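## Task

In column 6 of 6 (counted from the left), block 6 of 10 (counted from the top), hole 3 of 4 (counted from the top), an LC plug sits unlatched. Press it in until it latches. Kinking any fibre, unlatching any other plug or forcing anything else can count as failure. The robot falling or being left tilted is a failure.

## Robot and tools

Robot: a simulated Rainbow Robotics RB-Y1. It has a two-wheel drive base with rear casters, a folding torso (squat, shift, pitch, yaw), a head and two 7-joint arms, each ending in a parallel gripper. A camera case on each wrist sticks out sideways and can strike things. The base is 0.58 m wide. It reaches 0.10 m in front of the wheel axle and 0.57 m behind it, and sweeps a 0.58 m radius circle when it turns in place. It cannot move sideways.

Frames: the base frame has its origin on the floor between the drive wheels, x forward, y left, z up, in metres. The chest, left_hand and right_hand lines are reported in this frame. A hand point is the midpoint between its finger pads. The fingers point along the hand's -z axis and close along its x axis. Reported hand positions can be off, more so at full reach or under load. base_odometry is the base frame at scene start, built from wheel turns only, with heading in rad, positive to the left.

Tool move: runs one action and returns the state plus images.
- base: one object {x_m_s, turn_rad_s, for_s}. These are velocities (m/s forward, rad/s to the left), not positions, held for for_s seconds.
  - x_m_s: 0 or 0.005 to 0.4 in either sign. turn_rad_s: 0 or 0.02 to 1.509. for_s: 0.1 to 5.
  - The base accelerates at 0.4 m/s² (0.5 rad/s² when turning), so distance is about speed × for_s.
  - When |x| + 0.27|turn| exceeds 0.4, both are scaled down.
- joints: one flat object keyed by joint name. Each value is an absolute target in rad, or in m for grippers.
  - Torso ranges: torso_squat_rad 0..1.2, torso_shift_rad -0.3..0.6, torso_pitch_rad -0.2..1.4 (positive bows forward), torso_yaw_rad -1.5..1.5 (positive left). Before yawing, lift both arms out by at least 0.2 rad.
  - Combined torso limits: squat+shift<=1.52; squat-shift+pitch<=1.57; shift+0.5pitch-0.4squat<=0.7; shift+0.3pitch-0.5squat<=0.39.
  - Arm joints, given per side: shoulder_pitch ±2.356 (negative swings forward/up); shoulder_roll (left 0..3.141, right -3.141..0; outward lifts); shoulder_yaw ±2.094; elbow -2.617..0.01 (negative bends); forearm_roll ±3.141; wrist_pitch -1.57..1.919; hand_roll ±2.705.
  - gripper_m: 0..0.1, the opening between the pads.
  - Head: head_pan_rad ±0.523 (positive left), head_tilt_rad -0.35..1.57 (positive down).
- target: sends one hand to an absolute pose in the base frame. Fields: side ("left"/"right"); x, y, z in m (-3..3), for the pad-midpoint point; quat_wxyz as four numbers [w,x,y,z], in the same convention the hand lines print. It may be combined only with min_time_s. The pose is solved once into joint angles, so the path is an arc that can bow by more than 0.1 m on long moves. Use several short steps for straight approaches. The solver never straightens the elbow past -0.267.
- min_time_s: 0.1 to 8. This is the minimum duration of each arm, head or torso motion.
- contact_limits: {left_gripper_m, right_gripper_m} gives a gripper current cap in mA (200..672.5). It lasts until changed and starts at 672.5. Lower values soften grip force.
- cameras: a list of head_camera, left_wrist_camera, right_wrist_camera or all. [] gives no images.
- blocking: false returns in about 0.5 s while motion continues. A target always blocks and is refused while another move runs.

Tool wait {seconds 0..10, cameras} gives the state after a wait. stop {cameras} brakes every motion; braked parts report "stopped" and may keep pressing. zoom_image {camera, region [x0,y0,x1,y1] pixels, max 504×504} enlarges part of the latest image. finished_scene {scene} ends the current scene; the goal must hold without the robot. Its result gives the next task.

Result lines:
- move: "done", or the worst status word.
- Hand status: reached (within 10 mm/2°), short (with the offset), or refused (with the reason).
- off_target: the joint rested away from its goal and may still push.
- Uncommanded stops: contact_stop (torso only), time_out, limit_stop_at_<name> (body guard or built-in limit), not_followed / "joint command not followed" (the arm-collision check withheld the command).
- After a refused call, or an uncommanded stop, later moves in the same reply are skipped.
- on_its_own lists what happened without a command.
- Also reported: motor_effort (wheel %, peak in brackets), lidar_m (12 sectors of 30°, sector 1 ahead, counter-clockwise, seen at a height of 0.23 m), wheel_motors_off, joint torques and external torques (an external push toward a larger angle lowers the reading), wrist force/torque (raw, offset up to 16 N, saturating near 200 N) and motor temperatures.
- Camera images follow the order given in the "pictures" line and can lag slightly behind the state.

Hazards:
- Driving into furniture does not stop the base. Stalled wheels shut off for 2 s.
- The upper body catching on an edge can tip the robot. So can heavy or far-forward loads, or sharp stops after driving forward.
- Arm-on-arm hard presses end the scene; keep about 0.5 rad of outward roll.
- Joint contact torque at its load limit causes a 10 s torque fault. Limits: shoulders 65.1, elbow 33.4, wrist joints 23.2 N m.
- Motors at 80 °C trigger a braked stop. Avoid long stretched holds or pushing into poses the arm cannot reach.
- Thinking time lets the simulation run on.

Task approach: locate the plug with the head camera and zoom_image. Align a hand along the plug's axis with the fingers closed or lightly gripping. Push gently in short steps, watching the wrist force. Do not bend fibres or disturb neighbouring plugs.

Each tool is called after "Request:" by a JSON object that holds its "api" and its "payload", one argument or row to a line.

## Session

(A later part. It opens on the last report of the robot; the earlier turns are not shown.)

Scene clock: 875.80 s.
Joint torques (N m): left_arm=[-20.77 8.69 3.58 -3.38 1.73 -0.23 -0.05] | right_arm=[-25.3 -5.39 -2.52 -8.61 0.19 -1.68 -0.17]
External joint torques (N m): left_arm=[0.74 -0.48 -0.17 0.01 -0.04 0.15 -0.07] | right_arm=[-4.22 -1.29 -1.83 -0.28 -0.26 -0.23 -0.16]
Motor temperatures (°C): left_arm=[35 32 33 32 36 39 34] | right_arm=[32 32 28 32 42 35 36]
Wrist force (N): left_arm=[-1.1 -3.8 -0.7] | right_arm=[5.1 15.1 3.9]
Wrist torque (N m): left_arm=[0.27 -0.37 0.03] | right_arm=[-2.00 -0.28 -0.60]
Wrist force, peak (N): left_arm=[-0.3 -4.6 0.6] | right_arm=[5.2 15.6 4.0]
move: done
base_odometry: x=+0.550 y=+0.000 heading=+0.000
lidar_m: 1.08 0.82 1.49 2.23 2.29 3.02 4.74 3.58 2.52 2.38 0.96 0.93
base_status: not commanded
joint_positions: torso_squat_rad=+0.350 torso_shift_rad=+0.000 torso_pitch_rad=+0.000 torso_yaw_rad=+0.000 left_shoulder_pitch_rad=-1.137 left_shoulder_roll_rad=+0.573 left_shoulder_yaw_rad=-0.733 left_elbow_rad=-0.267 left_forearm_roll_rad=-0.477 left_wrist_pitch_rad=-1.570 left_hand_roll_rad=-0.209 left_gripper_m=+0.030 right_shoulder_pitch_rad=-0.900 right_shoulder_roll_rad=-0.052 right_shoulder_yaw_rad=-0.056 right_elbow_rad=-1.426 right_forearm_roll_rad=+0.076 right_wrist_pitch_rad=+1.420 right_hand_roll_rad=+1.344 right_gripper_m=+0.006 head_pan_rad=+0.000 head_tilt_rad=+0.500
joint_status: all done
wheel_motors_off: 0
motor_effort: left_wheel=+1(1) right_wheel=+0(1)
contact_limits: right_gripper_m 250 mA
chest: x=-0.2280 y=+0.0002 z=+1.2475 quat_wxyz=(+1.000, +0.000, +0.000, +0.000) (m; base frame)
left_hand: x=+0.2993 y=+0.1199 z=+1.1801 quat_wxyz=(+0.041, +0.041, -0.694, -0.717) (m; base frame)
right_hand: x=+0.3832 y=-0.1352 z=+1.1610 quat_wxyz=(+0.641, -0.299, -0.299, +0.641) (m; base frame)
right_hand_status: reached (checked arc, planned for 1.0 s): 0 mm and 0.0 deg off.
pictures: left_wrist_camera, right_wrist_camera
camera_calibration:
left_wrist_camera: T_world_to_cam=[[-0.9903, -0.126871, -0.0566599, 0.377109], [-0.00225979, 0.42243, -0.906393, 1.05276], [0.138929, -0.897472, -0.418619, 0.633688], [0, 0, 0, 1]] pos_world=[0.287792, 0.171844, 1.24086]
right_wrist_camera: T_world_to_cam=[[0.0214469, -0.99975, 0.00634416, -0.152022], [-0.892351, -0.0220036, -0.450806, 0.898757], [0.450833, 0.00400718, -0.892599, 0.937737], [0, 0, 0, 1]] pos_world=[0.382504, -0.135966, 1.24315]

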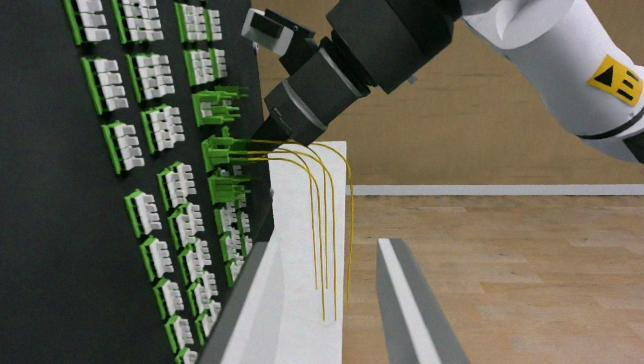

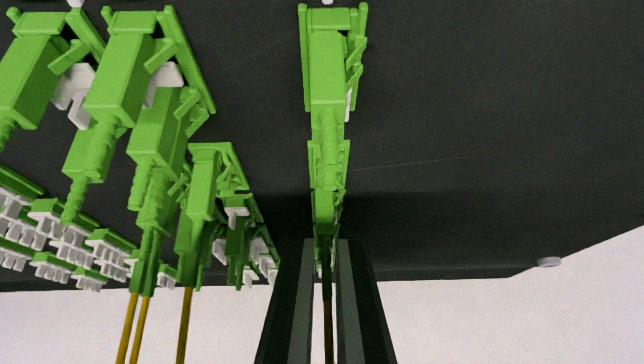

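Request:
{"api": "move", "payload": {
  "joints": {"right_gripper_m": 0.0015},
  "contact_limits": {"right_gripper_m": 200},
  "cameras": ["left_wrist_camera", "right_wrist_camera"]
}}

Request:
{"api": "zoom_image", "payload": {
  "camera": "right_wrist_camera",
  "region": [295, 200, 355, 290]
}}

Scene clock: 889.00 s.
Joint torques (N m): left_arm=[-20.74 9.16 3.58 -3.48 1.84 -0.13 -0.12] | right_arm=[-25.31 -4.83 -2.29 -8.88 0.43 -1.74 -0.07]
External joint torques (N m): left_arm=[0.77 0 -0.17 -0.1 0.07 0.25 -0.13] | right_arm=[-4.24 -0.73 -1.6 -0.55 -0.03 -0.29 -0.07]
Motor temperatures (°C): left_arm=[35 32 33 32 36 39 34] | right_arm=[32 32 28 32 42 35 36]
Wrist force (N): left_arm=[-0.5 -4.0 -0.7] | right_arm=[5.3 15.3 4.2]
Wrist torque (N m): left_arm=[0.29 -0.40 0.04] | right_arm=[-1.99 -0.31 -0.56]
Wrist force, peak (N): left_arm=[-1.1 -4.4 -0.2] | right_arm=[5.5 15.7 4.2]
move: done
base_odometry: x=+0.550 y=+0.000 heading=+0.000
lidar_m: 1.08 0.82 1.47 2.23 2.29 3.02 4.74 3.58 2.52 2.38 0.96 0.94
base_status: not commanded
joint_positions: torso_squat_rad=+0.350 torso_shift_rad=+0.000 torso_pitch_rad=+0.000 torso_yaw_rad=+0.000 left_shoulder_pitch_rad=-1.137 left_shoulder_roll_rad=+0.573 left_shoulder_yaw_rad=-0.733 left_elbow_rad=-0.267 left_forearm_roll_rad=-0.477 left_wrist_pitch_rad=-1.570 left_hand_roll_rad=-0.209 left_gripper_m=+0.030 right_shoulder_pitch_rad=-0.900 right_shoulder_roll_rad=-0.052 right_shoulder_yaw_rad=-0.056 right_elbow_rad=-1.426 right_forearm_roll_rad=+0.076 right_wrist_pitch_rad=+1.420 right_hand_roll_rad=+1.344 right_gripper_m=+0.002 head_pan_rad=+0.000 head_tilt_rad=+0.500
joint_status: all done
wheel_motors_off: 0
motor_effort: left_wheel=+1(1) right_wheel=+1(1)
contact_limits: right_gripper_m 200 mA
chest: x=-0.2280 y=+0.0002 z=+1.2475 quat_wxyz=(+1.000, +0.000, +0.000, +0.000) (m; base frame)
left_hand: x=+0.2993 y=+0.1199 z=+1.1801 quat_wxyz=(+0.041, +0.041, -0.694, -0.717) (m; base frame)
right_hand: x=+0.3832 y=-0.1352 z=+1.1610 quat_wxyz=(+0.641, -0.299, -0.299, +0.641) (m; base frame)
pictures: left_wrist_camera, right_wrist_camera
camera_calibration:
left_wrist_camera: T_world_to_cam=[[-0.9903, -0.126871, -0.0566599, 0.377109], [-0.00225979, 0.42243, -0.906393, 1.05276], [0.138929, -0.897472, -0.418619, 0.633688], [0, 0, 0, 1]] pos_world=[0.287792, 0.171844, 1.24086]
right_wrist_camera: T_world_to_cam=[[0.0214469, -0.99975, 0.00634416, -0.152025], [-0.892351, -0.0220036, -0.450806, 0.898846], [0.450833, 0.00400718, -0.892599, 0.937692], [0, 0, 0, 1]] pos_world=[0.382604, -0.135966, 1.24315]

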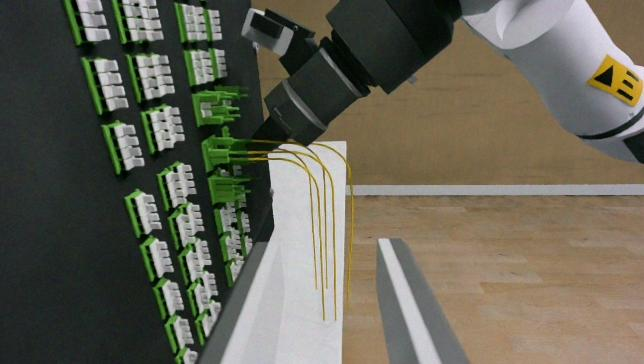

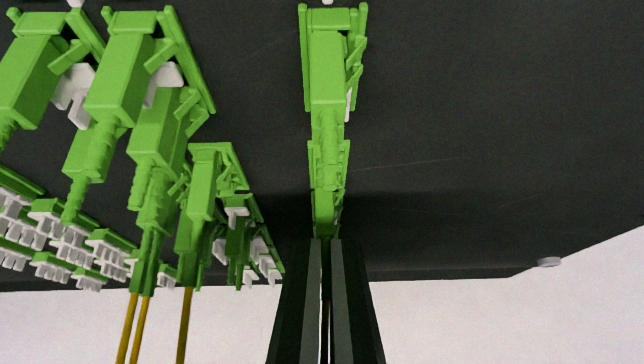

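Scaled by 5.600 from the camera's 644x364 image, which has a finer 1265x715 frame.

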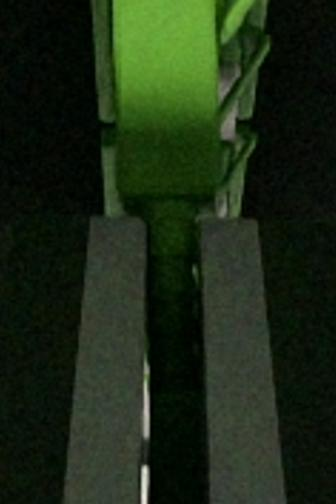

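Request:
{"api": "move", "payload": {
  "target": {"side": "right", "x": 0.3848, "y": -0.1353, "z": 1.1614, "quat_wxyz": [0.6409, -0.2988, -0.2988, 0.6409]},
  "min_time_s": 1,
  "cameras": ["left_wrist_camera", "right_wrist_camera"]
}}

Request:
{"api": "zoom_image", "payload": {
  "camera": "right_wrist_camera",
  "region": [295, 200, 355, 290]
}}

Request:
{"api": "zoom_image", "payload": {
  "camera": "left_wrist_camera",
  "region": [215, 120, 275, 165]
}}

Scene clock: 899.90 s.
Joint torques (N m): left_arm=[-21.06 9.22 3.77 -3.42 1.79 -0.35 0] | right_arm=[-26.1 -6.05 -2.93 -8.62 0.5 -3.01 -0.26]
External joint torques (N m): left_arm=[0.46 0.05 0.03 -0.03 0.02 0.03 -0.02] | right_arm=[-4.96 -1.9 -2.24 -0.27 0.05 -1.57 -0.26]
Motor temperatures (°C): left_arm=[35 32 33 32 36 39 34] | right_arm=[32 32 28 32 42 35 36]
Wrist force (N): left_arm=[-0.5 -4.1 -0.6] | right_arm=[4.8 20.2 10.9]
Wrist torque (N m): left_arm=[0.30 -0.34 0.05] | right_arm=[-1.91 -0.31 -0.55]
Wrist force, peak (N): left_arm=[-1.5 -4.6 0.4] | right_arm=[4.7 20.3 11.6]
move: done
base_odometry: x=+0.550 y=+0.000 heading=+0.000
lidar_m: 1.08 0.81 1.49 2.23 2.29 3.02 4.75 3.58 2.52 2.38 0.96 0.93
base_status: not commanded
joint_positions: torso_squat_rad=+0.350 torso_shift_rad=+0.000 torso_pitch_rad=+0.000 torso_yaw_rad=+0.000 left_shoulder_pitch_rad=-1.137 left_shoulder_roll_rad=+0.573 left_shoulder_yaw_rad=-0.733 left_elbow_rad=-0.267 left_forearm_roll_rad=-0.477 left_wrist_pitch_rad=-1.570 left_hand_roll_rad=-0.209 left_gripper_m=+0.030 right_shoulder_pitch_rad=-0.905 right_shoulder_roll_rad=-0.053 right_shoulder_yaw_rad=-0.057 right_elbow_rad=-1.417 right_forearm_roll_rad=+0.075 right_wrist_pitch_rad=+1.416 right_hand_roll_rad=+1.344 right_gripper_m=+0.002 head_pan_rad=+0.000 head_tilt_rad=+0.500
joint_status: all done
wheel_motors_off: 0
motor_effort: left_wheel=+1(1) right_wheel=+1(2)
contact_limits: right_gripper_m 200 mA
chest: x=-0.2280 y=+0.0002 z=+1.2475 quat_wxyz=(+1.000, +0.000, +0.000, +0.000) (m; base frame)
left_hand: x=+0.2993 y=+0.1199 z=+1.1801 quat_wxyz=(+0.041, +0.041, -0.694, -0.717) (m; base frame)
right_hand: x=+0.3845 y=-0.1352 z=+1.1608 quat_wxyz=(+0.641, -0.298, -0.298, +0.641) (m; base frame)
right_hand_status: reached (checked arc, planned for 1.0 s): 1 mm and 0.1 deg off.
pictures: left_wrist_camera, right_wrist_camera
camera_calibration:
left_wrist_camera: T_world_to_cam=[[-0.9903, -0.126871, -0.0566599, 0.377109], [-0.00225979, 0.42243, -0.906393, 1.05276], [0.138929, -0.897472, -0.418619, 0.633688], [0, 0, 0, 1]] pos_world=[0.287792, 0.171844, 1.24086]
right_wrist_camera: T_world_to_cam=[[0.0215846, -0.999747, 0.00629185, -0.152038], [-0.892549, -0.0221048, -0.450409, 0.899483], [0.450434, 0.00410611, -0.8928, 0.937344], [0, 0, 0, 1]] pos_world=[0.383903, -0.135966, 1.24295]

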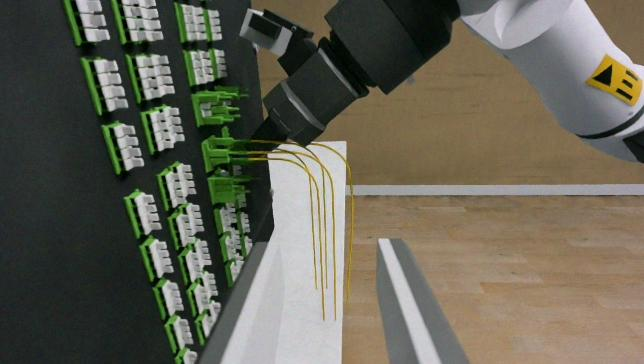

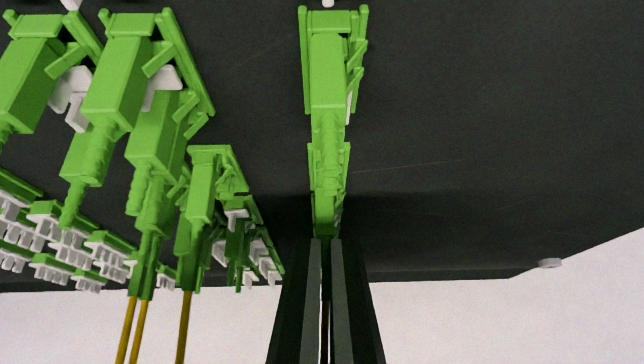

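Scaled by 5.600 from the camera's 644x364 image, which has a finer 1265x715 frame.

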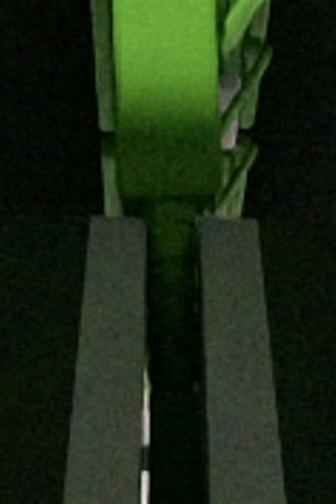

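Scaled by 8.400 from the camera's 644x364 image, which has a finer 1265x715 frame.

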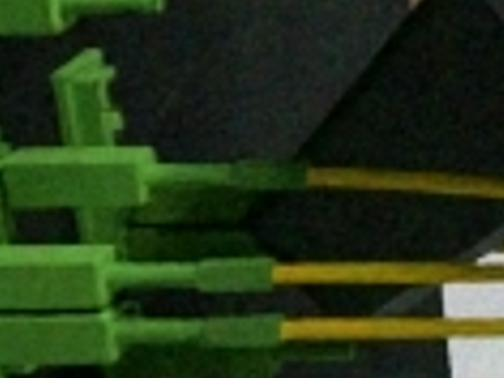

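Request:
{"api": "move", "payload": {
  "target": {"side": "right", "x": 0.3858, "y": -0.1353, "z": 1.1616, "quat_wxyz": [0.6409, -0.2988, -0.2988, 0.6409]},
  "min_time_s": 1,
  "cameras": ["left_wrist_camera", "right_wrist_camera"]
}}

Request:
{"api": "zoom_image", "payload": {
  "camera": "right_wrist_camera",
  "region": [295, 170, 365, 260]
}}

Request:
{"api": "zoom_image", "payload": {
  "camera": "left_wrist_camera",
  "region": [215, 120, 275, 165]
}}

Scene clock: 910.00 s.
Joint torques (N m): left_arm=[-21.2 8.67 3.89 -3.59 1.93 -0.38 -0.07] | right_arm=[-27.06 -6.56 -2.69 -8.65 0.67 -3.51 -0.26]
External joint torques (N m): left_arm=[0.32 -0.5 0.14 -0.2 0.16 0 -0.09] | right_arm=[-5.88 -2.37 -2 -0.29 0.22 -2.06 -0.26]
Motor temperatures (°C): left_arm=[35 32 33 32 36 39 34] | right_arm=[32 32 28 32 42 35 36]
Wrist force (N): left_arm=[-1.1 -3.8 -0.4] | right_arm=[4.7 22.9 14.0]
Wrist torque (N m): left_arm=[0.29 -0.41 0.06] | right_arm=[-1.87 -0.31 -0.55]
Wrist force, peak (N): left_arm=[-0.3 -4.8 -0.3] | right_arm=[4.7 23.2 14.4]
move: done
base_odometry: x=+0.550 y=+0.000 heading=+0.000
lidar_m: 1.08 0.81 1.48 2.23 2.29 3.03 4.75 3.58 2.51 2.38 0.96 0.93
base_status: not commanded
joint_positions: torso_squat_rad=+0.350 torso_shift_rad=+0.000 torso_pitch_rad=+0.000 torso_yaw_rad=+0.000 left_shoulder_pitch_rad=-1.137 left_shoulder_roll_rad=+0.573 left_shoulder_yaw_rad=-0.733 left_elbow_rad=-0.267 left_forearm_roll_rad=-0.477 left_wrist_pitch_rad=-1.570 left_hand_roll_rad=-0.209 left_gripper_m=+0.030 right_shoulder_pitch_rad=-0.908 right_shoulder_roll_rad=-0.054 right_shoulder_yaw_rad=-0.058 right_elbow_rad=-1.410 right_forearm_roll_rad=+0.074 right_wrist_pitch_rad=+1.413 right_hand_roll_rad=+1.344 right_gripper_m=+0.002 head_pan_rad=+0.000 head_tilt_rad=+0.500
joint_status: all done
wheel_motors_off: 0
motor_effort: left_wheel=+1(1) right_wheel=+2(2)
contact_limits: right_gripper_m 200 mA
chest: x=-0.2280 y=+0.0002 z=+1.2475 quat_wxyz=(+1.000, +0.000, +0.000, +0.000) (m; base frame)
left_hand: x=+0.2993 y=+0.1199 z=+1.1802 quat_wxyz=(+0.041, +0.041, -0.694, -0.717) (m; base frame)
right_hand: x=+0.3854 y=-0.1351 z=+1.1609 quat_wxyz=(+0.641, -0.298, -0.298, +0.641) (m; base frame)
right_hand_status: reached (checked arc, planned for 1.0 s): 1 mm and 0.1 deg off.
pictures: left_wrist_camera, right_wrist_camera
camera_calibration:
left_wrist_camera: T_world_to_cam=[[-0.9903, -0.12683, -0.0567503, 0.377221], [-0.00216157, 0.422442, -0.906387, 1.05281], [0.138931, -0.897472, -0.418618, 0.633729], [0, 0, 0, 1]] pos_world=[0.287793, 0.171845, 1.24095]
right_wrist_camera: T_world_to_cam=[[0.0215876, -0.999747, 0.00628532, -0.151951], [-0.892689, -0.0221058, -0.45013, 0.90004], [0.450155, 0.00410637, -0.892941, 0.937309], [0, 0, 0, 1]] pos_world=[0.384802, -0.135866, 1.24305]

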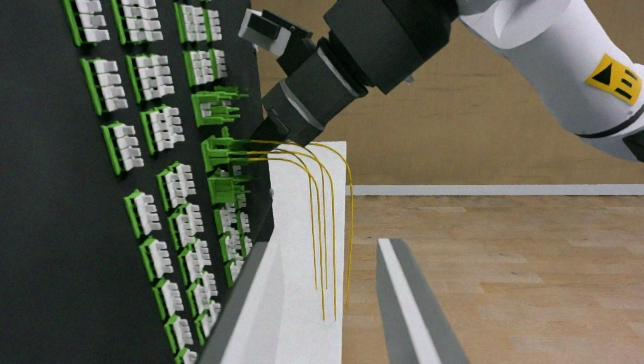

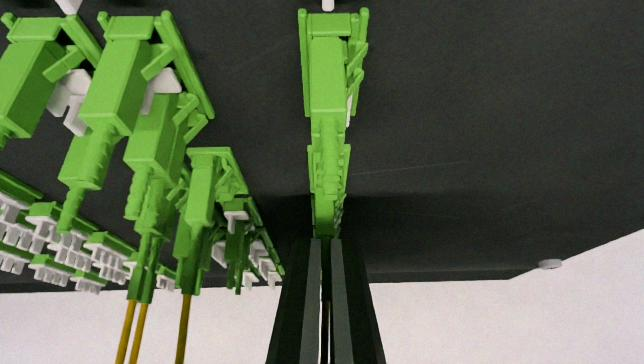

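Scaled by 5.600 from the camera's 644x364 image, which has a finer 1265x715 frame.

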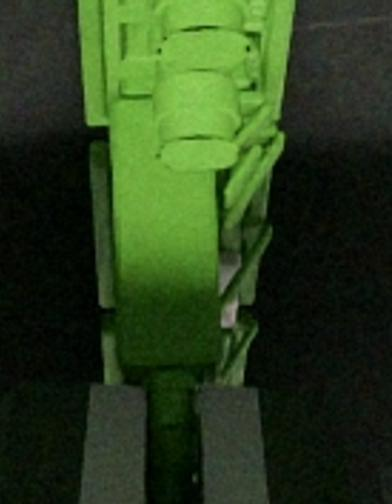

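Scaled by 8.400 from the camera's 644x364 image, which has a finer 1265x715 frame.

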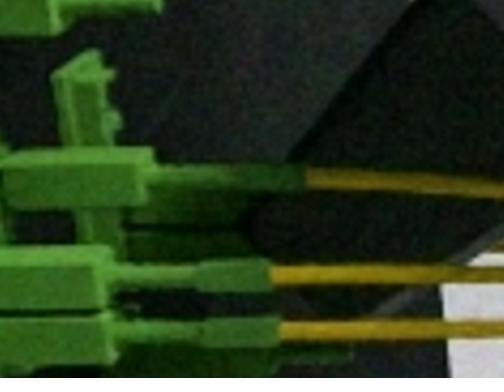

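Request:
{"api": "move", "payload": {
  "target": {"side": "right", "x": 0.3868, "y": -0.1353, "z": 1.1618, "quat_wxyz": [0.6409, -0.2988, -0.2988, 0.6409]},
  "min_time_s": 1,
  "cameras": ["left_wrist_camera", "right_wrist_camera"]
}}

Request:
{"api": "zoom_image", "payload": {
  "camera": "right_wrist_camera",
  "region": [295, 170, 365, 260]
}}

Request:
{"api": "zoom_image", "payload": {
  "camera": "left_wrist_camera",
  "region": [215, 120, 275, 165]
}}

Scene clock: 919.80 s.
Joint torques (N m): left_arm=[-20.91 9.24 3.3 -3.3 1.75 -0.27 0.09] | right_arm=[-26.78 -6.54 -2.76 -8.96 0.65 -3.63 -0.29]
External joint torques (N m): left_arm=[0.61 0.08 -0.45 0.09 -0.02 0.12 0.08] | right_arm=[-5.54 -2.32 -2.07 -0.58 0.19 -2.18 -0.28]
Motor temperatures (°C): left_arm=[35 32 33 32 36 39 34] | right_arm=[32 32 28 32 42 35 36]
Wrist force (N): left_arm=[-1.3 -3.9 -0.7] | right_arm=[4.8 23.7 14.2]
Wrist torque (N m): left_arm=[0.28 -0.43 0.04] | right_arm=[-1.84 -0.31 -0.54]
Wrist force, peak (N): left_arm=[-1.4 -4.4 -0.3] | right_arm=[4.7 23.6 16.0]
move: done
base_odometry: x=+0.550 y=+0.000 heading=+0.000
lidar_m: 1.07 0.82 1.47 2.22 2.29 3.03 4.74 3.57 2.51 2.38 0.96 0.93
base_status: not commanded
joint_positions: torso_squat_rad=+0.350 torso_shift_rad=+0.000 torso_pitch_rad=+0.000 torso_yaw_rad=+0.000 left_shoulder_pitch_rad=-1.137 left_shoulder_roll_rad=+0.573 left_shoulder_yaw_rad=-0.733 left_elbow_rad=-0.267 left_forearm_roll_rad=-0.477 left_wrist_pitch_rad=-1.570 left_hand_roll_rad=-0.209 left_gripper_m=+0.030 right_shoulder_pitch_rad=-0.912 right_shoulder_roll_rad=-0.055 right_shoulder_yaw_rad=-0.059 right_elbow_rad=-1.403 right_forearm_roll_rad=+0.074 right_wrist_pitch_rad=+1.410 right_hand_roll_rad=+1.344 right_gripper_m=+0.002 head_pan_rad=+0.000 head_tilt_rad=+0.500
joint_status: all done
wheel_motors_off: 0
motor_effort: left_wheel=+1(1) right_wheel=+1(2)
contact_limits: right_gripper_m 200 mA
chest: x=-0.2281 y=+0.0002 z=+1.2475 quat_wxyz=(+1.000, +0.000, +0.000, +0.000) (m; base frame)
left_hand: x=+0.2992 y=+0.1199 z=+1.1802 quat_wxyz=(+0.041, +0.041, -0.694, -0.717) (m; base frame)
right_hand: x=+0.3864 y=-0.1351 z=+1.1610 quat_wxyz=(+0.641, -0.298, -0.298, +0.641) (m; base frame)
right_hand_status: reached (checked arc, planned for 1.0 s): 1 mm and 0.1 deg off.
pictures: left_wrist_camera, right_wrist_camera
camera_calibration:
left_wrist_camera: T_world_to_cam=[[-0.990286, -0.12692, -0.0567904, 0.377183], [-0.00216303, 0.422442, -0.906387, 1.05281], [0.139029, -0.89746, -0.418613, 0.633705], [0, 0, 0, 1]] pos_world=[0.287693, 0.171844, 1.24095]
right_wrist_camera: T_world_to_cam=[[0.0215893, -0.999747, 0.00628007, -0.15197], [-0.892811, -0.0221061, -0.449889, 0.900813], [0.449914, 0.0041059, -0.893062, 0.937147], [0, 0, 0, 1]] pos_world=[0.385901, -0.135866, 1.24315]

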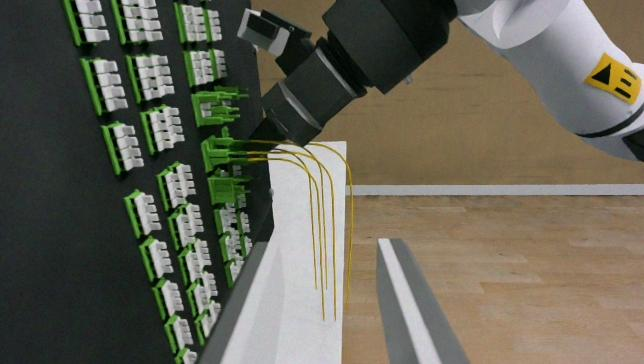

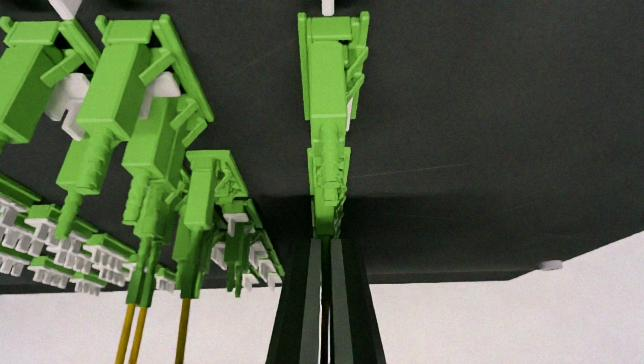

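Scaled by 5.600 from the camera's 644x364 image, which has a finer 1265x715 frame.

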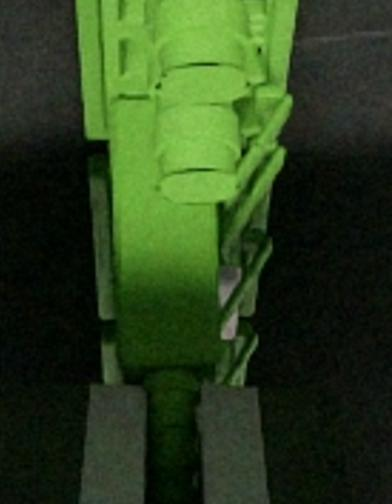

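Scaled by 8.400 from the camera's 644x364 image, which has a finer 1265x715 frame.

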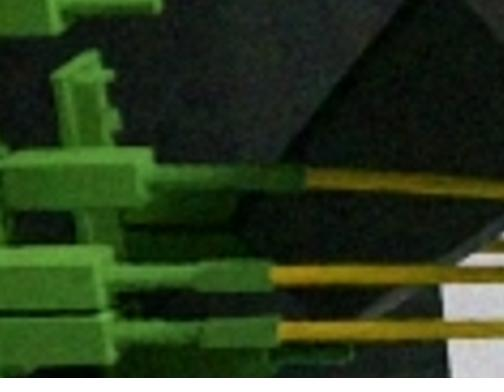

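Request:
{"api": "move", "payload": {
  "target": {"side": "right", "x": 0.3878, "y": -0.1353, "z": 1.162, "quat_wxyz": [0.6409, -0.2988, -0.2988, 0.6409]},
  "min_time_s": 1,
  "cameras": ["left_wrist_camera", "right_wrist_camera"]
}}

Request:
{"api": "zoom_image", "payload": {
  "camera": "right_wrist_camera",
  "region": [295, 170, 365, 260]
}}

Request:
{"api": "zoom_image", "payload": {
  "camera": "left_wrist_camera",
  "region": [215, 120, 275, 165]
}}

Scene clock: 929.80 s.
Joint torques (N m): left_arm=[-21.03 9.28 3.63 -3.46 1.79 -0.04 -0.12] | right_arm=[-28.03 -7.13 -3.09 -8.82 0.81 -4.79 -0.25]
External joint torques (N m): left_arm=[0.48 0.12 -0.12 -0.07 0.02 0.34 -0.14] | right_arm=[-6.75 -2.86 -2.4 -0.43 0.35 -3.35 -0.24]
Motor temperatures (°C): left_arm=[35 32 33 32 36 39 34] | right_arm=[32 32 28 32 42 35 36]
Wrist force (N): left_arm=[-0.9 -3.7 -1.3] | right_arm=[4.7 28.2 20.2]
Wrist torque (N m): left_arm=[0.25 -0.39 0.03] | right_arm=[-1.76 -0.30 -0.54]
Wrist force, peak (N): left_arm=[-1.3 -4.6 -0.3] | right_arm=[4.6 28.3 20.4]
move: done
base_odometry: x=+0.550 y=+0.000 heading=+0.000
lidar_m: 1.07 0.82 1.48 2.23 2.29 3.02 4.74 3.59 2.51 2.38 0.95 0.92
base_status: not commanded
joint_positions: torso_squat_rad=+0.350 torso_shift_rad=+0.000 torso_pitch_rad=+0.000 torso_yaw_rad=+0.000 left_shoulder_pitch_rad=-1.137 left_shoulder_roll_rad=+0.573 left_shoulder_yaw_rad=-0.733 left_elbow_rad=-0.267 left_forearm_roll_rad=-0.477 left_wrist_pitch_rad=-1.570 left_hand_roll_rad=-0.209 left_gripper_m=+0.030 right_shoulder_pitch_rad=-0.916 right_shoulder_roll_rad=-0.055 right_shoulder_yaw_rad=-0.060 right_elbow_rad=-1.396 right_forearm_roll_rad=+0.073 right_wrist_pitch_rad=+1.407 right_hand_roll_rad=+1.344 right_gripper_m=+0.002 head_pan_rad=+0.000 head_tilt_rad=+0.500
joint_status: all done
wheel_motors_off: 0
motor_effort: left_wheel=+1(1) right_wheel=+2(2)
contact_limits: right_gripper_m 200 mA
chest: x=-0.2282 y=+0.0002 z=+1.2475 quat_wxyz=(+1.000, +0.000, +0.000, +0.000) (m; base frame)
left_hand: x=+0.2991 y=+0.1198 z=+1.1802 quat_wxyz=(+0.041, +0.041, -0.694, -0.717) (m; base frame)
right_hand: x=+0.3873 y=-0.1351 z=+1.1611 quat_wxyz=(+0.641, -0.298, -0.298, +0.641) (m; base frame)
right_hand_status: reached (checked arc, planned for 1.0 s): 1 mm and 0.1 deg off.
pictures: left_wrist_camera, right_wrist_camera
camera_calibration:
left_wrist_camera: T_world_to_cam=[[-0.990288, -0.126868, -0.0568757, 0.377188], [-0.00205921, 0.422417, -0.906399, 1.05289], [0.139019, -0.897479, -0.418576, 0.633721], [0, 0, 0, 1]] pos_world=[0.287593, 0.171844, 1.24105]
right_wrist_camera: T_world_to_cam=[[0.0215905, -0.999747, 0.0062726, -0.151979], [-0.892951, -0.0221051, -0.44961, 0.901279], [0.449635, 0.00410618, -0.893203, 0.937159], [0, 0, 0, 1]] pos_world=[0.3867, -0.135866, 1.24325]

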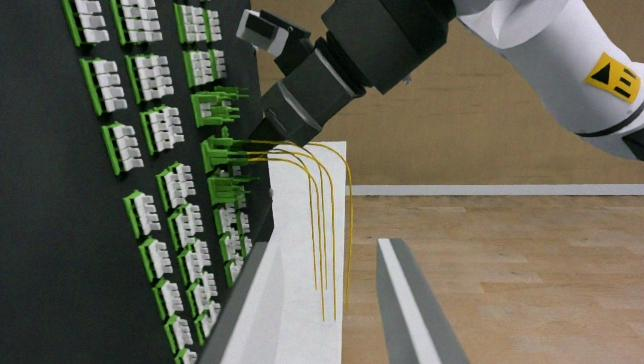

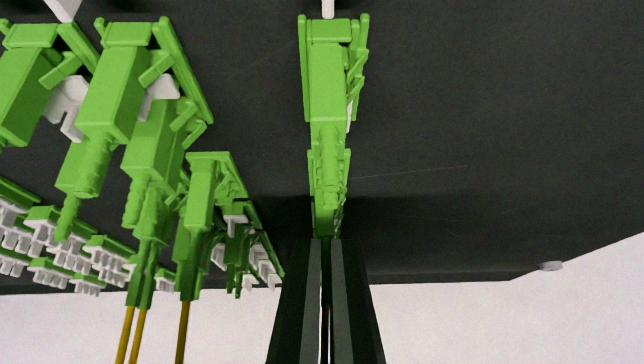

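Scaled by 5.600 from the camera's 644x364 image, which has a finer 1265x715 frame.

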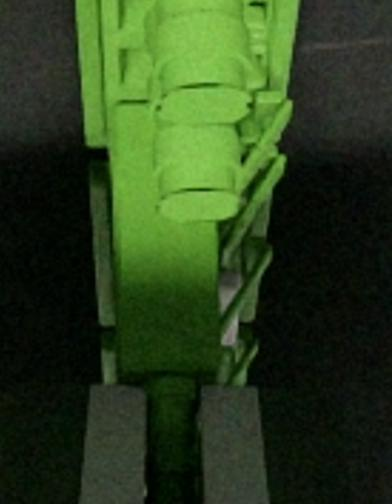

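Scaled by 8.400 from the camera's 644x364 image, which has a finer 1265x715 frame.

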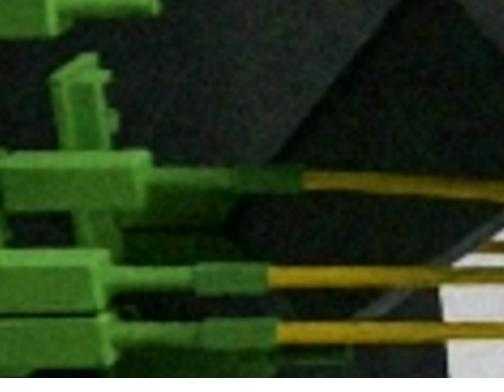

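Request:
{"api": "zoom_image", "payload": {
  "camera": "left_wrist_camera",
  "region": [228, 132, 264, 160]
}}

Request:
{"api": "zoom_image", "payload": {
  "camera": "right_wrist_camera",
  "region": [305, 190, 345, 250]
}}

Scaled by 14.000 from the camera's 644x364 image, which has a finer 1265x715 frame.

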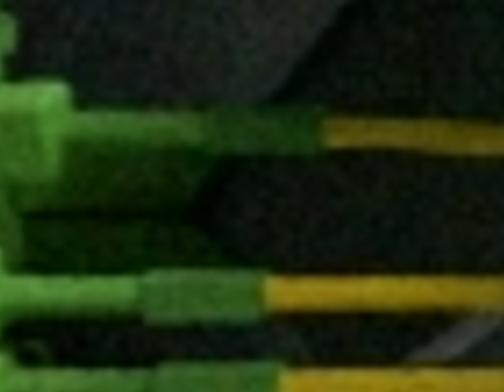

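Scaled by 8.400 from the camera's 644x364 image, which has a finer 1265x715 frame.

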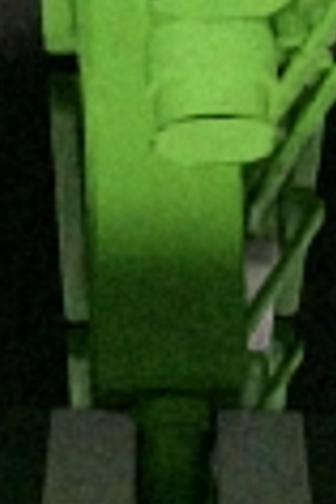

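Request:
{"api": "move", "payload": {
  "target": {"side": "right", "x": 0.3888, "y": -0.1353, "z": 1.1622, "quat_wxyz": [0.6409, -0.2988, -0.2988, 0.6409]},
  "min_time_s": 1,
  "cameras": ["left_wrist_camera", "right_wrist_camera"]
}}

Request:
{"api": "zoom_image", "payload": {
  "camera": "right_wrist_camera",
  "region": [295, 170, 365, 260]
}}

Scene clock: 961.97 s.
Joint torques (N m): left_arm=[-21.23 9.06 3.51 -3.52 1.93 -0.24 -0.07] | right_arm=[-29.23 -8.29 -3.28 -8.59 1.03 -6.26 -0.17]
External joint torques (N m): left_arm=[0.29 -0.1 -0.24 -0.13 0.16 0.14 -0.08] | right_arm=[-7.89 -3.99 -2.58 -0.19 0.58 -4.82 -0.17]
Motor temperatures (°C): left_arm=[35 32 33 32 36 39 34] | right_arm=[33 32 28 32 42 36 36]
Wrist force (N): left_arm=[-1.1 -3.7 0.2] | right_arm=[4.4 34.3 28.7]
Wrist torque (N m): left_arm=[0.23 -0.43 -0.03] | right_arm=[-1.65 -0.29 -0.53]
Wrist force, peak (N): left_arm=[-1.5 -5.0 -0.4] | right_arm=[4.2 34.8 28.8]
move: done
base_odometry: x=+0.550 y=+0.000 heading=+0.000
lidar_m: 1.08 0.81 1.48 2.23 2.30 3.02 4.74 3.58 2.50 2.39 0.96 0.92
base_status: not commanded
joint_positions: torso_squat_rad=+0.350 torso_shift_rad=+0.000 torso_pitch_rad=-0.001 torso_yaw_rad=+0.000 left_shoulder_pitch_rad=-1.137 left_shoulder_roll_rad=+0.573 left_shoulder_yaw_rad=-0.733 left_elbow_rad=-0.267 left_forearm_roll_rad=-0.477 left_wrist_pitch_rad=-1.570 left_hand_roll_rad=-0.209 left_gripper_m=+0.030 right_shoulder_pitch_rad=-0.919 right_shoulder_roll_rad=-0.056 right_shoulder_yaw_rad=-0.061 right_elbow_rad=-1.389 right_forearm_roll_rad=+0.072 right_wrist_pitch_rad=+1.404 right_hand_roll_rad=+1.343 right_gripper_m=+0.002 head_pan_rad=+0.000 head_tilt_rad=+0.500
joint_status: all done
wheel_motors_off: 0
motor_effort: left_wheel=+1(1) right_wheel=+4(4)
contact_limits: right_gripper_m 200 mA
chest: x=-0.2284 y=+0.0002 z=+1.2475 quat_wxyz=(+1.000, +0.000, +0.000, +0.000) (m; base frame)
left_hand: x=+0.2989 y=+0.1198 z=+1.1804 quat_wxyz=(+0.041, +0.041, -0.694, -0.717) (m; base frame)
right_hand: x=+0.3880 y=-0.1350 z=+1.1611 quat_wxyz=(+0.641, -0.298, -0.298, +0.641) (m; base frame)
right_hand_status: reached (checked arc, planned for 1.0 s): 1 mm and 0.1 deg off.
pictures: left_wrist_camera, right_wrist_camera
camera_calibration:
left_wrist_camera: T_world_to_cam=[[-0.990273, -0.126801, -0.0572793, 0.377469], [-0.00165576, 0.422383, -0.906416, 1.05293], [0.139128, -0.897504, -0.418484, 0.63356], [0, 0, 0, 1]] pos_world=[0.287395, 0.171744, 1.24115]
right_wrist_camera: T_world_to_cam=[[0.0216393, -0.999747, 0.00617415, -0.151893], [-0.893151, -0.0221063, -0.449213, 0.90162], [0.449236, 0.0042062, -0.893403, 0.937306], [0, 0, 0, 1]] pos_world=[0.387499, -0.135865, 1.24335]

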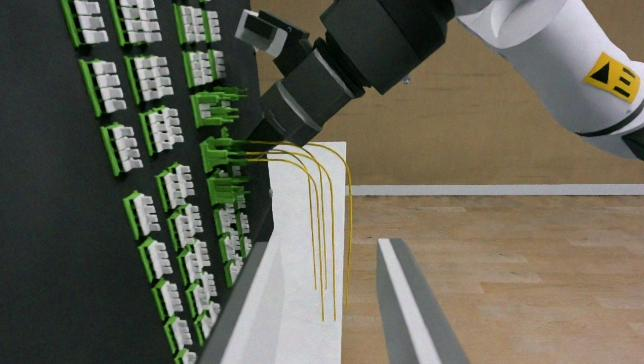

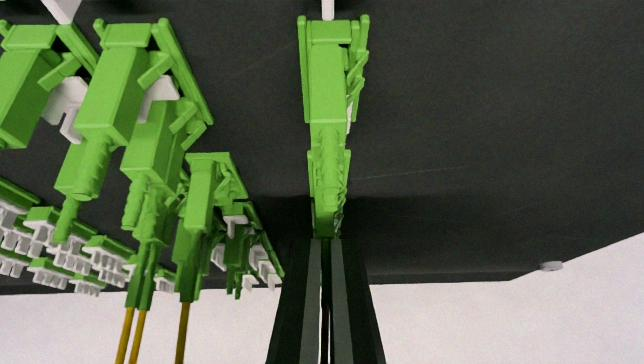

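Scaled by 5.600 from the camera's 644x364 image, which has a finer 1265x715 frame.

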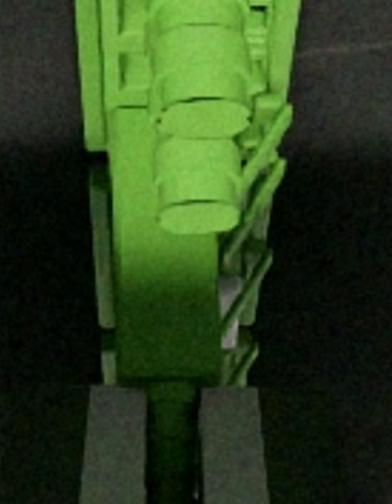

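Request:
{"api": "move", "payload": {
  "target": {"side": "right", "x": 0.3858, "y": -0.1353, "z": 1.1616, "quat_wxyz": [0.6409, -0.2988, -0.2988, 0.6409]},
  "min_time_s": 1.5,
  "cameras": ["left_wrist_camera", "right_wrist_camera"]
}}

Request:
{"api": "zoom_image", "payload": {
  "camera": "right_wrist_camera",
  "region": [295, 170, 365, 260]
}}

Scene clock: 977.27 s.
Joint torques (N m): left_arm=[-20.78 9.13 4 -3.56 1.85 -0.21 0.08] | right_arm=[-22.75 -5.06 -0.33 -10.43 1.24 -1.39 0.28]
External joint torques (N m): left_arm=[0.74 -0.04 0.26 -0.18 0.08 0.17 0.07] | right_arm=[-1.53 -0.84 0.37 -2.06 0.79 0.06 0.29]
Motor temperatures (°C): left_arm=[35 32 33 32 36 39 34] | right_arm=[33 32 28 32 42 37 36]
Wrist force (N): left_arm=[-1.3 -3.9 -0.9] | right_arm=[6.3 17.0 4.4]
Wrist torque (N m): left_arm=[0.29 -0.46 0.02] | right_arm=[-1.97 -0.33 -0.54]
Wrist force, peak (N): left_arm=[-1.1 -4.5 -0.6] | right_arm=[4.2 34.7 28.9]
move: done
base_odometry: x=+0.550 y=+0.000 heading=+0.000
lidar_m: 1.07 0.81 1.48 2.23 2.29 3.03 4.75 3.58 2.51 2.38 0.96 0.92
base_status: not commanded
joint_positions: torso_squat_rad=+0.350 torso_shift_rad=+0.000 torso_pitch_rad=+0.000 torso_yaw_rad=+0.000 left_shoulder_pitch_rad=-1.137 left_shoulder_roll_rad=+0.573 left_shoulder_yaw_rad=-0.733 left_elbow_rad=-0.267 left_forearm_roll_rad=-0.477 left_wrist_pitch_rad=-1.570 left_hand_roll_rad=-0.209 left_gripper_m=+0.030 right_shoulder_pitch_rad=-0.911 right_shoulder_roll_rad=-0.055 right_shoulder_yaw_rad=-0.059 right_elbow_rad=-1.405 right_forearm_roll_rad=+0.074 right_wrist_pitch_rad=+1.410 right_hand_roll_rad=+1.344 right_gripper_m=+0.002 head_pan_rad=+0.000 head_tilt_rad=+0.500
joint_status: all done
wheel_motors_off: 0
motor_effort: left_wheel=+2(2) right_wheel=+3(5)
contact_limits: right_gripper_m 200 mA
chest: x=-0.2281 y=+0.0002 z=+1.2475 quat_wxyz=(+1.000, +0.000, +0.000, +0.000) (m; base frame)
left_hand: x=+0.2992 y=+0.1198 z=+1.1802 quat_wxyz=(+0.041, +0.041, -0.694, -0.717) (m; base frame)
right_hand: x=+0.3861 y=-0.1353 z=+1.1612 quat_wxyz=(+0.641, -0.298, -0.299, +0.641) (m; base frame)
right_hand_status: reached (checked arc, planned for 1.5 s): 1 mm and 0.1 deg off.
pictures: left_wrist_camera, right_wrist_camera
camera_calibration:
left_wrist_camera: T_world_to_cam=[[-0.990301, -0.126779, -0.0568356, 0.377207], [-0.00205775, 0.422417, -0.906399, 1.05284], [0.13892, -0.897491, -0.418581, 0.633613], [0, 0, 0, 1]] pos_world=[0.287693, 0.171745, 1.24095]
right_wrist_camera: T_world_to_cam=[[0.0211428, -0.999759, 0.00584299, -0.151448], [-0.892459, -0.0215072, -0.450615, 0.901392], [0.450632, 0.00431266, -0.892699, 0.936806], [0, 0, 0, 1]] pos_world=[0.385503, -0.136065, 1.24335]

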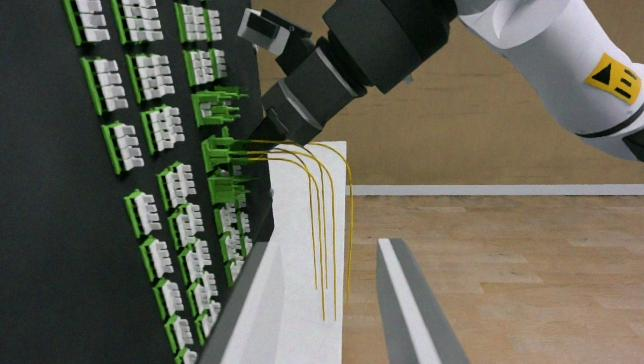

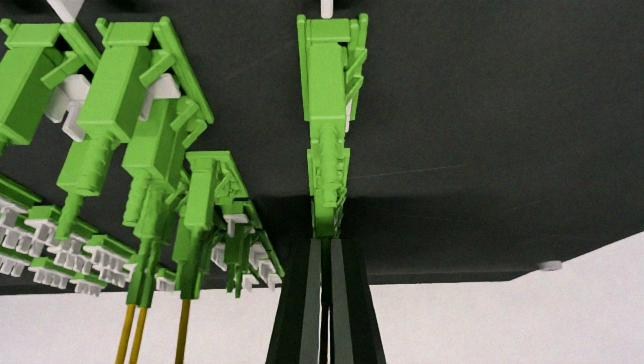

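Scaled by 5.600 from the camera's 644x364 image, which has a finer 1265x715 frame.

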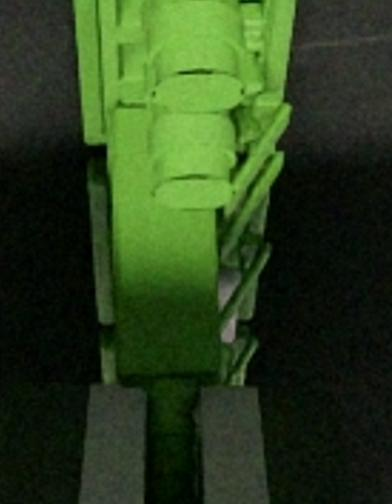

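Request:
{"api": "move", "payload": {
  "target": {"side": "right", "x": 0.3845, "y": -0.1353, "z": 1.1616, "quat_wxyz": [0.6409, -0.2988, -0.2988, 0.6409]},
  "min_time_s": 1.5,
  "cameras": []
}}

Request:
{"api": "move", "payload": {
  "joints": {"right_gripper_m": 0.012},
  "cameras": ["left_wrist_camera", "right_wrist_camera"]
}}

Request:
{"api": "zoom_image", "payload": {
  "camera": "right_wrist_camera",
  "region": [295, 170, 365, 260]
}}

Scene clock: 991.57 s.
Joint torques (N m): left_arm=[-21.15 9.04 3.51 -3.48 1.83 -0.36 0.06] | right_arm=[-21.6 -3.3 0.24 -11.19 0.84 0.55 0.27]
External joint torques (N m): left_arm=[0.36 -0.13 -0.24 -0.09 0.06 0.02 0.05] | right_arm=[-0.45 0.87 0.94 -2.84 0.39 1.99 0.27]
Motor temperatures (°C): left_arm=[35 32 33 32 36 39 34] | right_arm=[32 32 28 32 42 36 36]
Wrist force (N): left_arm=[-1.1 -3.6 -0.6] | right_arm=[6.5 9.1 -8.5]
Wrist torque (N m): left_arm=[0.26 -0.41 0.06] | right_arm=[-2.09 -0.34 -0.54]
Wrist force, peak (N): left_arm=[-0.9 -4.8 0.0] | right_arm=[6.2 17.4 4.2]
move: done
base_odometry: x=+0.550 y=+0.000 heading=+0.000
lidar_m: 1.08 0.82 1.48 2.23 2.29 3.03 4.75 3.58 2.51 2.38 0.95 0.93
base_status: not commanded
joint_positions: torso_squat_rad=+0.350 torso_shift_rad=+0.000 torso_pitch_rad=+0.000 torso_yaw_rad=+0.000 left_shoulder_pitch_rad=-1.137 left_shoulder_roll_rad=+0.573 left_shoulder_yaw_rad=-0.733 left_elbow_rad=-0.267 left_forearm_roll_rad=-0.477 left_wrist_pitch_rad=-1.570 left_hand_roll_rad=-0.209 left_gripper_m=+0.030 right_shoulder_pitch_rad=-0.906 right_shoulder_roll_rad=-0.054 right_shoulder_yaw_rad=-0.057 right_elbow_rad=-1.416 right_forearm_roll_rad=+0.075 right_wrist_pitch_rad=+1.416 right_hand_roll_rad=+1.344 right_gripper_m=+0.002 head_pan_rad=+0.000 head_tilt_rad=+0.500
joint_status: all done
wheel_motors_off: 0
motor_effort: left_wheel=+2(2) right_wheel=+0(4)
contact_limits: right_gripper_m 200 mA
chest: x=-0.2278 y=+0.0002 z=+1.2475 quat_wxyz=(+1.000, +0.000, +0.000, +0.000) (m; base frame)
left_hand: x=+0.2995 y=+0.1198 z=+1.1800 quat_wxyz=(+0.041, +0.041, -0.694, -0.717) (m; base frame)
right_hand: x=+0.3850 y=-0.1354 z=+1.1613 quat_wxyz=(+0.641, -0.299, -0.299, +0.641) (m; base frame)
right_hand_status: reached (checked arc, planned for 1.5 s): 1 mm and 0.0 deg off.
pictures: none
No camera images: "cameras" was empty.

Scene clock: 992.13 s.
Joint torques (N m): left_arm=[-21.02 8.95 3.14 -3.43 1.7 0.04 -0.1] | right_arm=[-22.17 -3.68 0.18 -9.9 1.02 -1.01 0.35]
External joint torques (N m): left_arm=[0.49 -0.21 -0.61 -0.04 -0.08 0.42 -0.11] | right_arm=[-1.03 0.48 0.87 -1.59 0.56 0.44 0.36]
Motor temperatures (°C): left_arm=[35 32 33 32 36 39 34] | right_arm=[32 32 28 32 42 36 36]
Wrist force (N): left_arm=[-1.2 -3.6 0.3] | right_arm=[5.1 15.2 4.0]
Wrist torque (N m): left_arm=[0.20 -0.45 0.02] | right_arm=[-2.01 -0.28 -0.60]
Wrist force, peak (N): left_arm=[-1.1 -4.5 -0.5] | right_arm=[5.2 15.4 3.9]
move: done
base_odometry: x=+0.550 y=+0.000 heading=+0.000
lidar_m: 1.08 0.82 1.47 2.23 2.27 3.03 4.74 3.59 2.52 2.38 0.97 0.93
base_status: not commanded
joint_positions: torso_squat_rad=+0.350 torso_shift_rad=+0.000 torso_pitch_rad=+0.000 torso_yaw_rad=+0.000 left_shoulder_pitch_rad=-1.137 left_shoulder_roll_rad=+0.573 left_shoulder_yaw_rad=-0.733 left_elbow_rad=-0.267 left_forearm_roll_rad=-0.477 left_wrist_pitch_rad=-1.570 left_hand_roll_rad=-0.209 left_gripper_m=+0.030 right_shoulder_pitch_rad=-0.906 right_shoulder_roll_rad=-0.054 right_shoulder_yaw_rad=-0.057 right_elbow_rad=-1.417 right_forearm_roll_rad=+0.075 right_wrist_pitch_rad=+1.416 right_hand_roll_rad=+1.344 right_gripper_m=+0.012 head_pan_rad=+0.000 head_tilt_rad=+0.500
joint_status: all done
wheel_motors_off: 0
motor_effort: left_wheel=+1(1) right_wheel=+0(1)
contact_limits: right_gripper_m 200 mA
chest: x=-0.2279 y=+0.0002 z=+1.2475 quat_wxyz=(+1.000, +0.000, +0.000, +0.000) (m; base frame)
left_hand: x=+0.2994 y=+0.1198 z=+1.1800 quat_wxyz=(+0.041, +0.041, -0.694, -0.717) (m; base frame)
right_hand: x=+0.3848 y=-0.1354 z=+1.1614 quat_wxyz=(+0.641, -0.299, -0.299, +0.641) (m; base frame)
pictures: left_wrist_camera, right_wrist_camera
camera_calibration:
left_wrist_camera: T_world_to_cam=[[-0.990315, -0.126811, -0.0565241, 0.377033], [-0.00235098, 0.422382, -0.906415, 1.05282], [0.138818, -0.897504, -0.418589, 0.633675], [0, 0, 0, 1]] pos_world=[0.287891, 0.171844, 1.24086]
right_wrist_camera: T_world_to_cam=[[0.0210465, -0.99976, 0.00603155, -0.151718], [-0.89222, -0.021504, -0.45109, 0.900776], [0.451111, 0.0041124, -0.892458, 0.937195], [0, 0, 0, 1]] pos_world=[0.384104, -0.136166, 1.24365]

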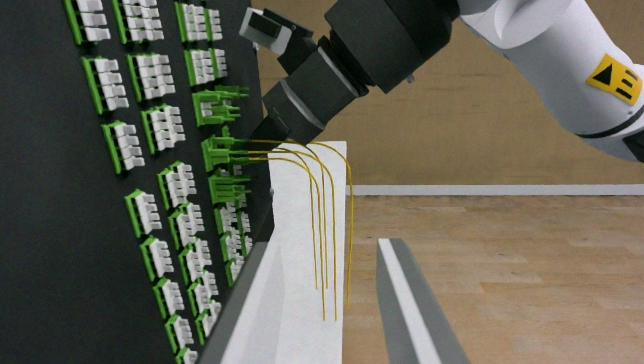

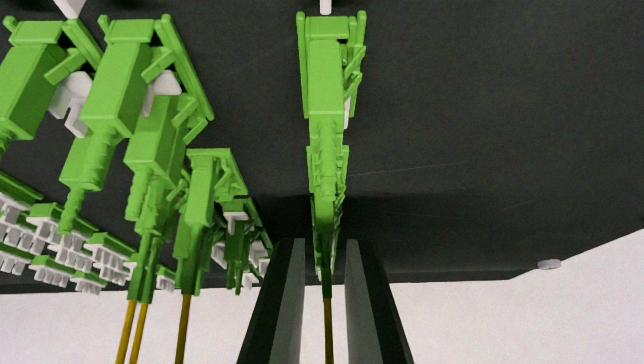

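Scaled by 5.600 from the camera's 644x364 image, which has a finer 1265x715 frame.

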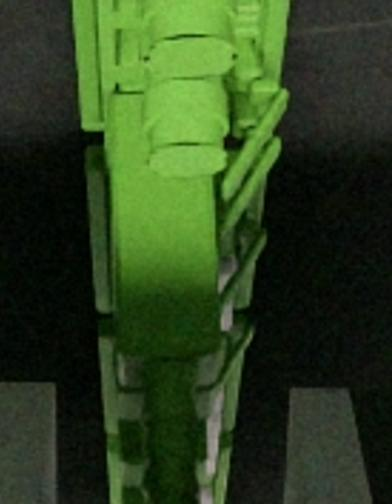

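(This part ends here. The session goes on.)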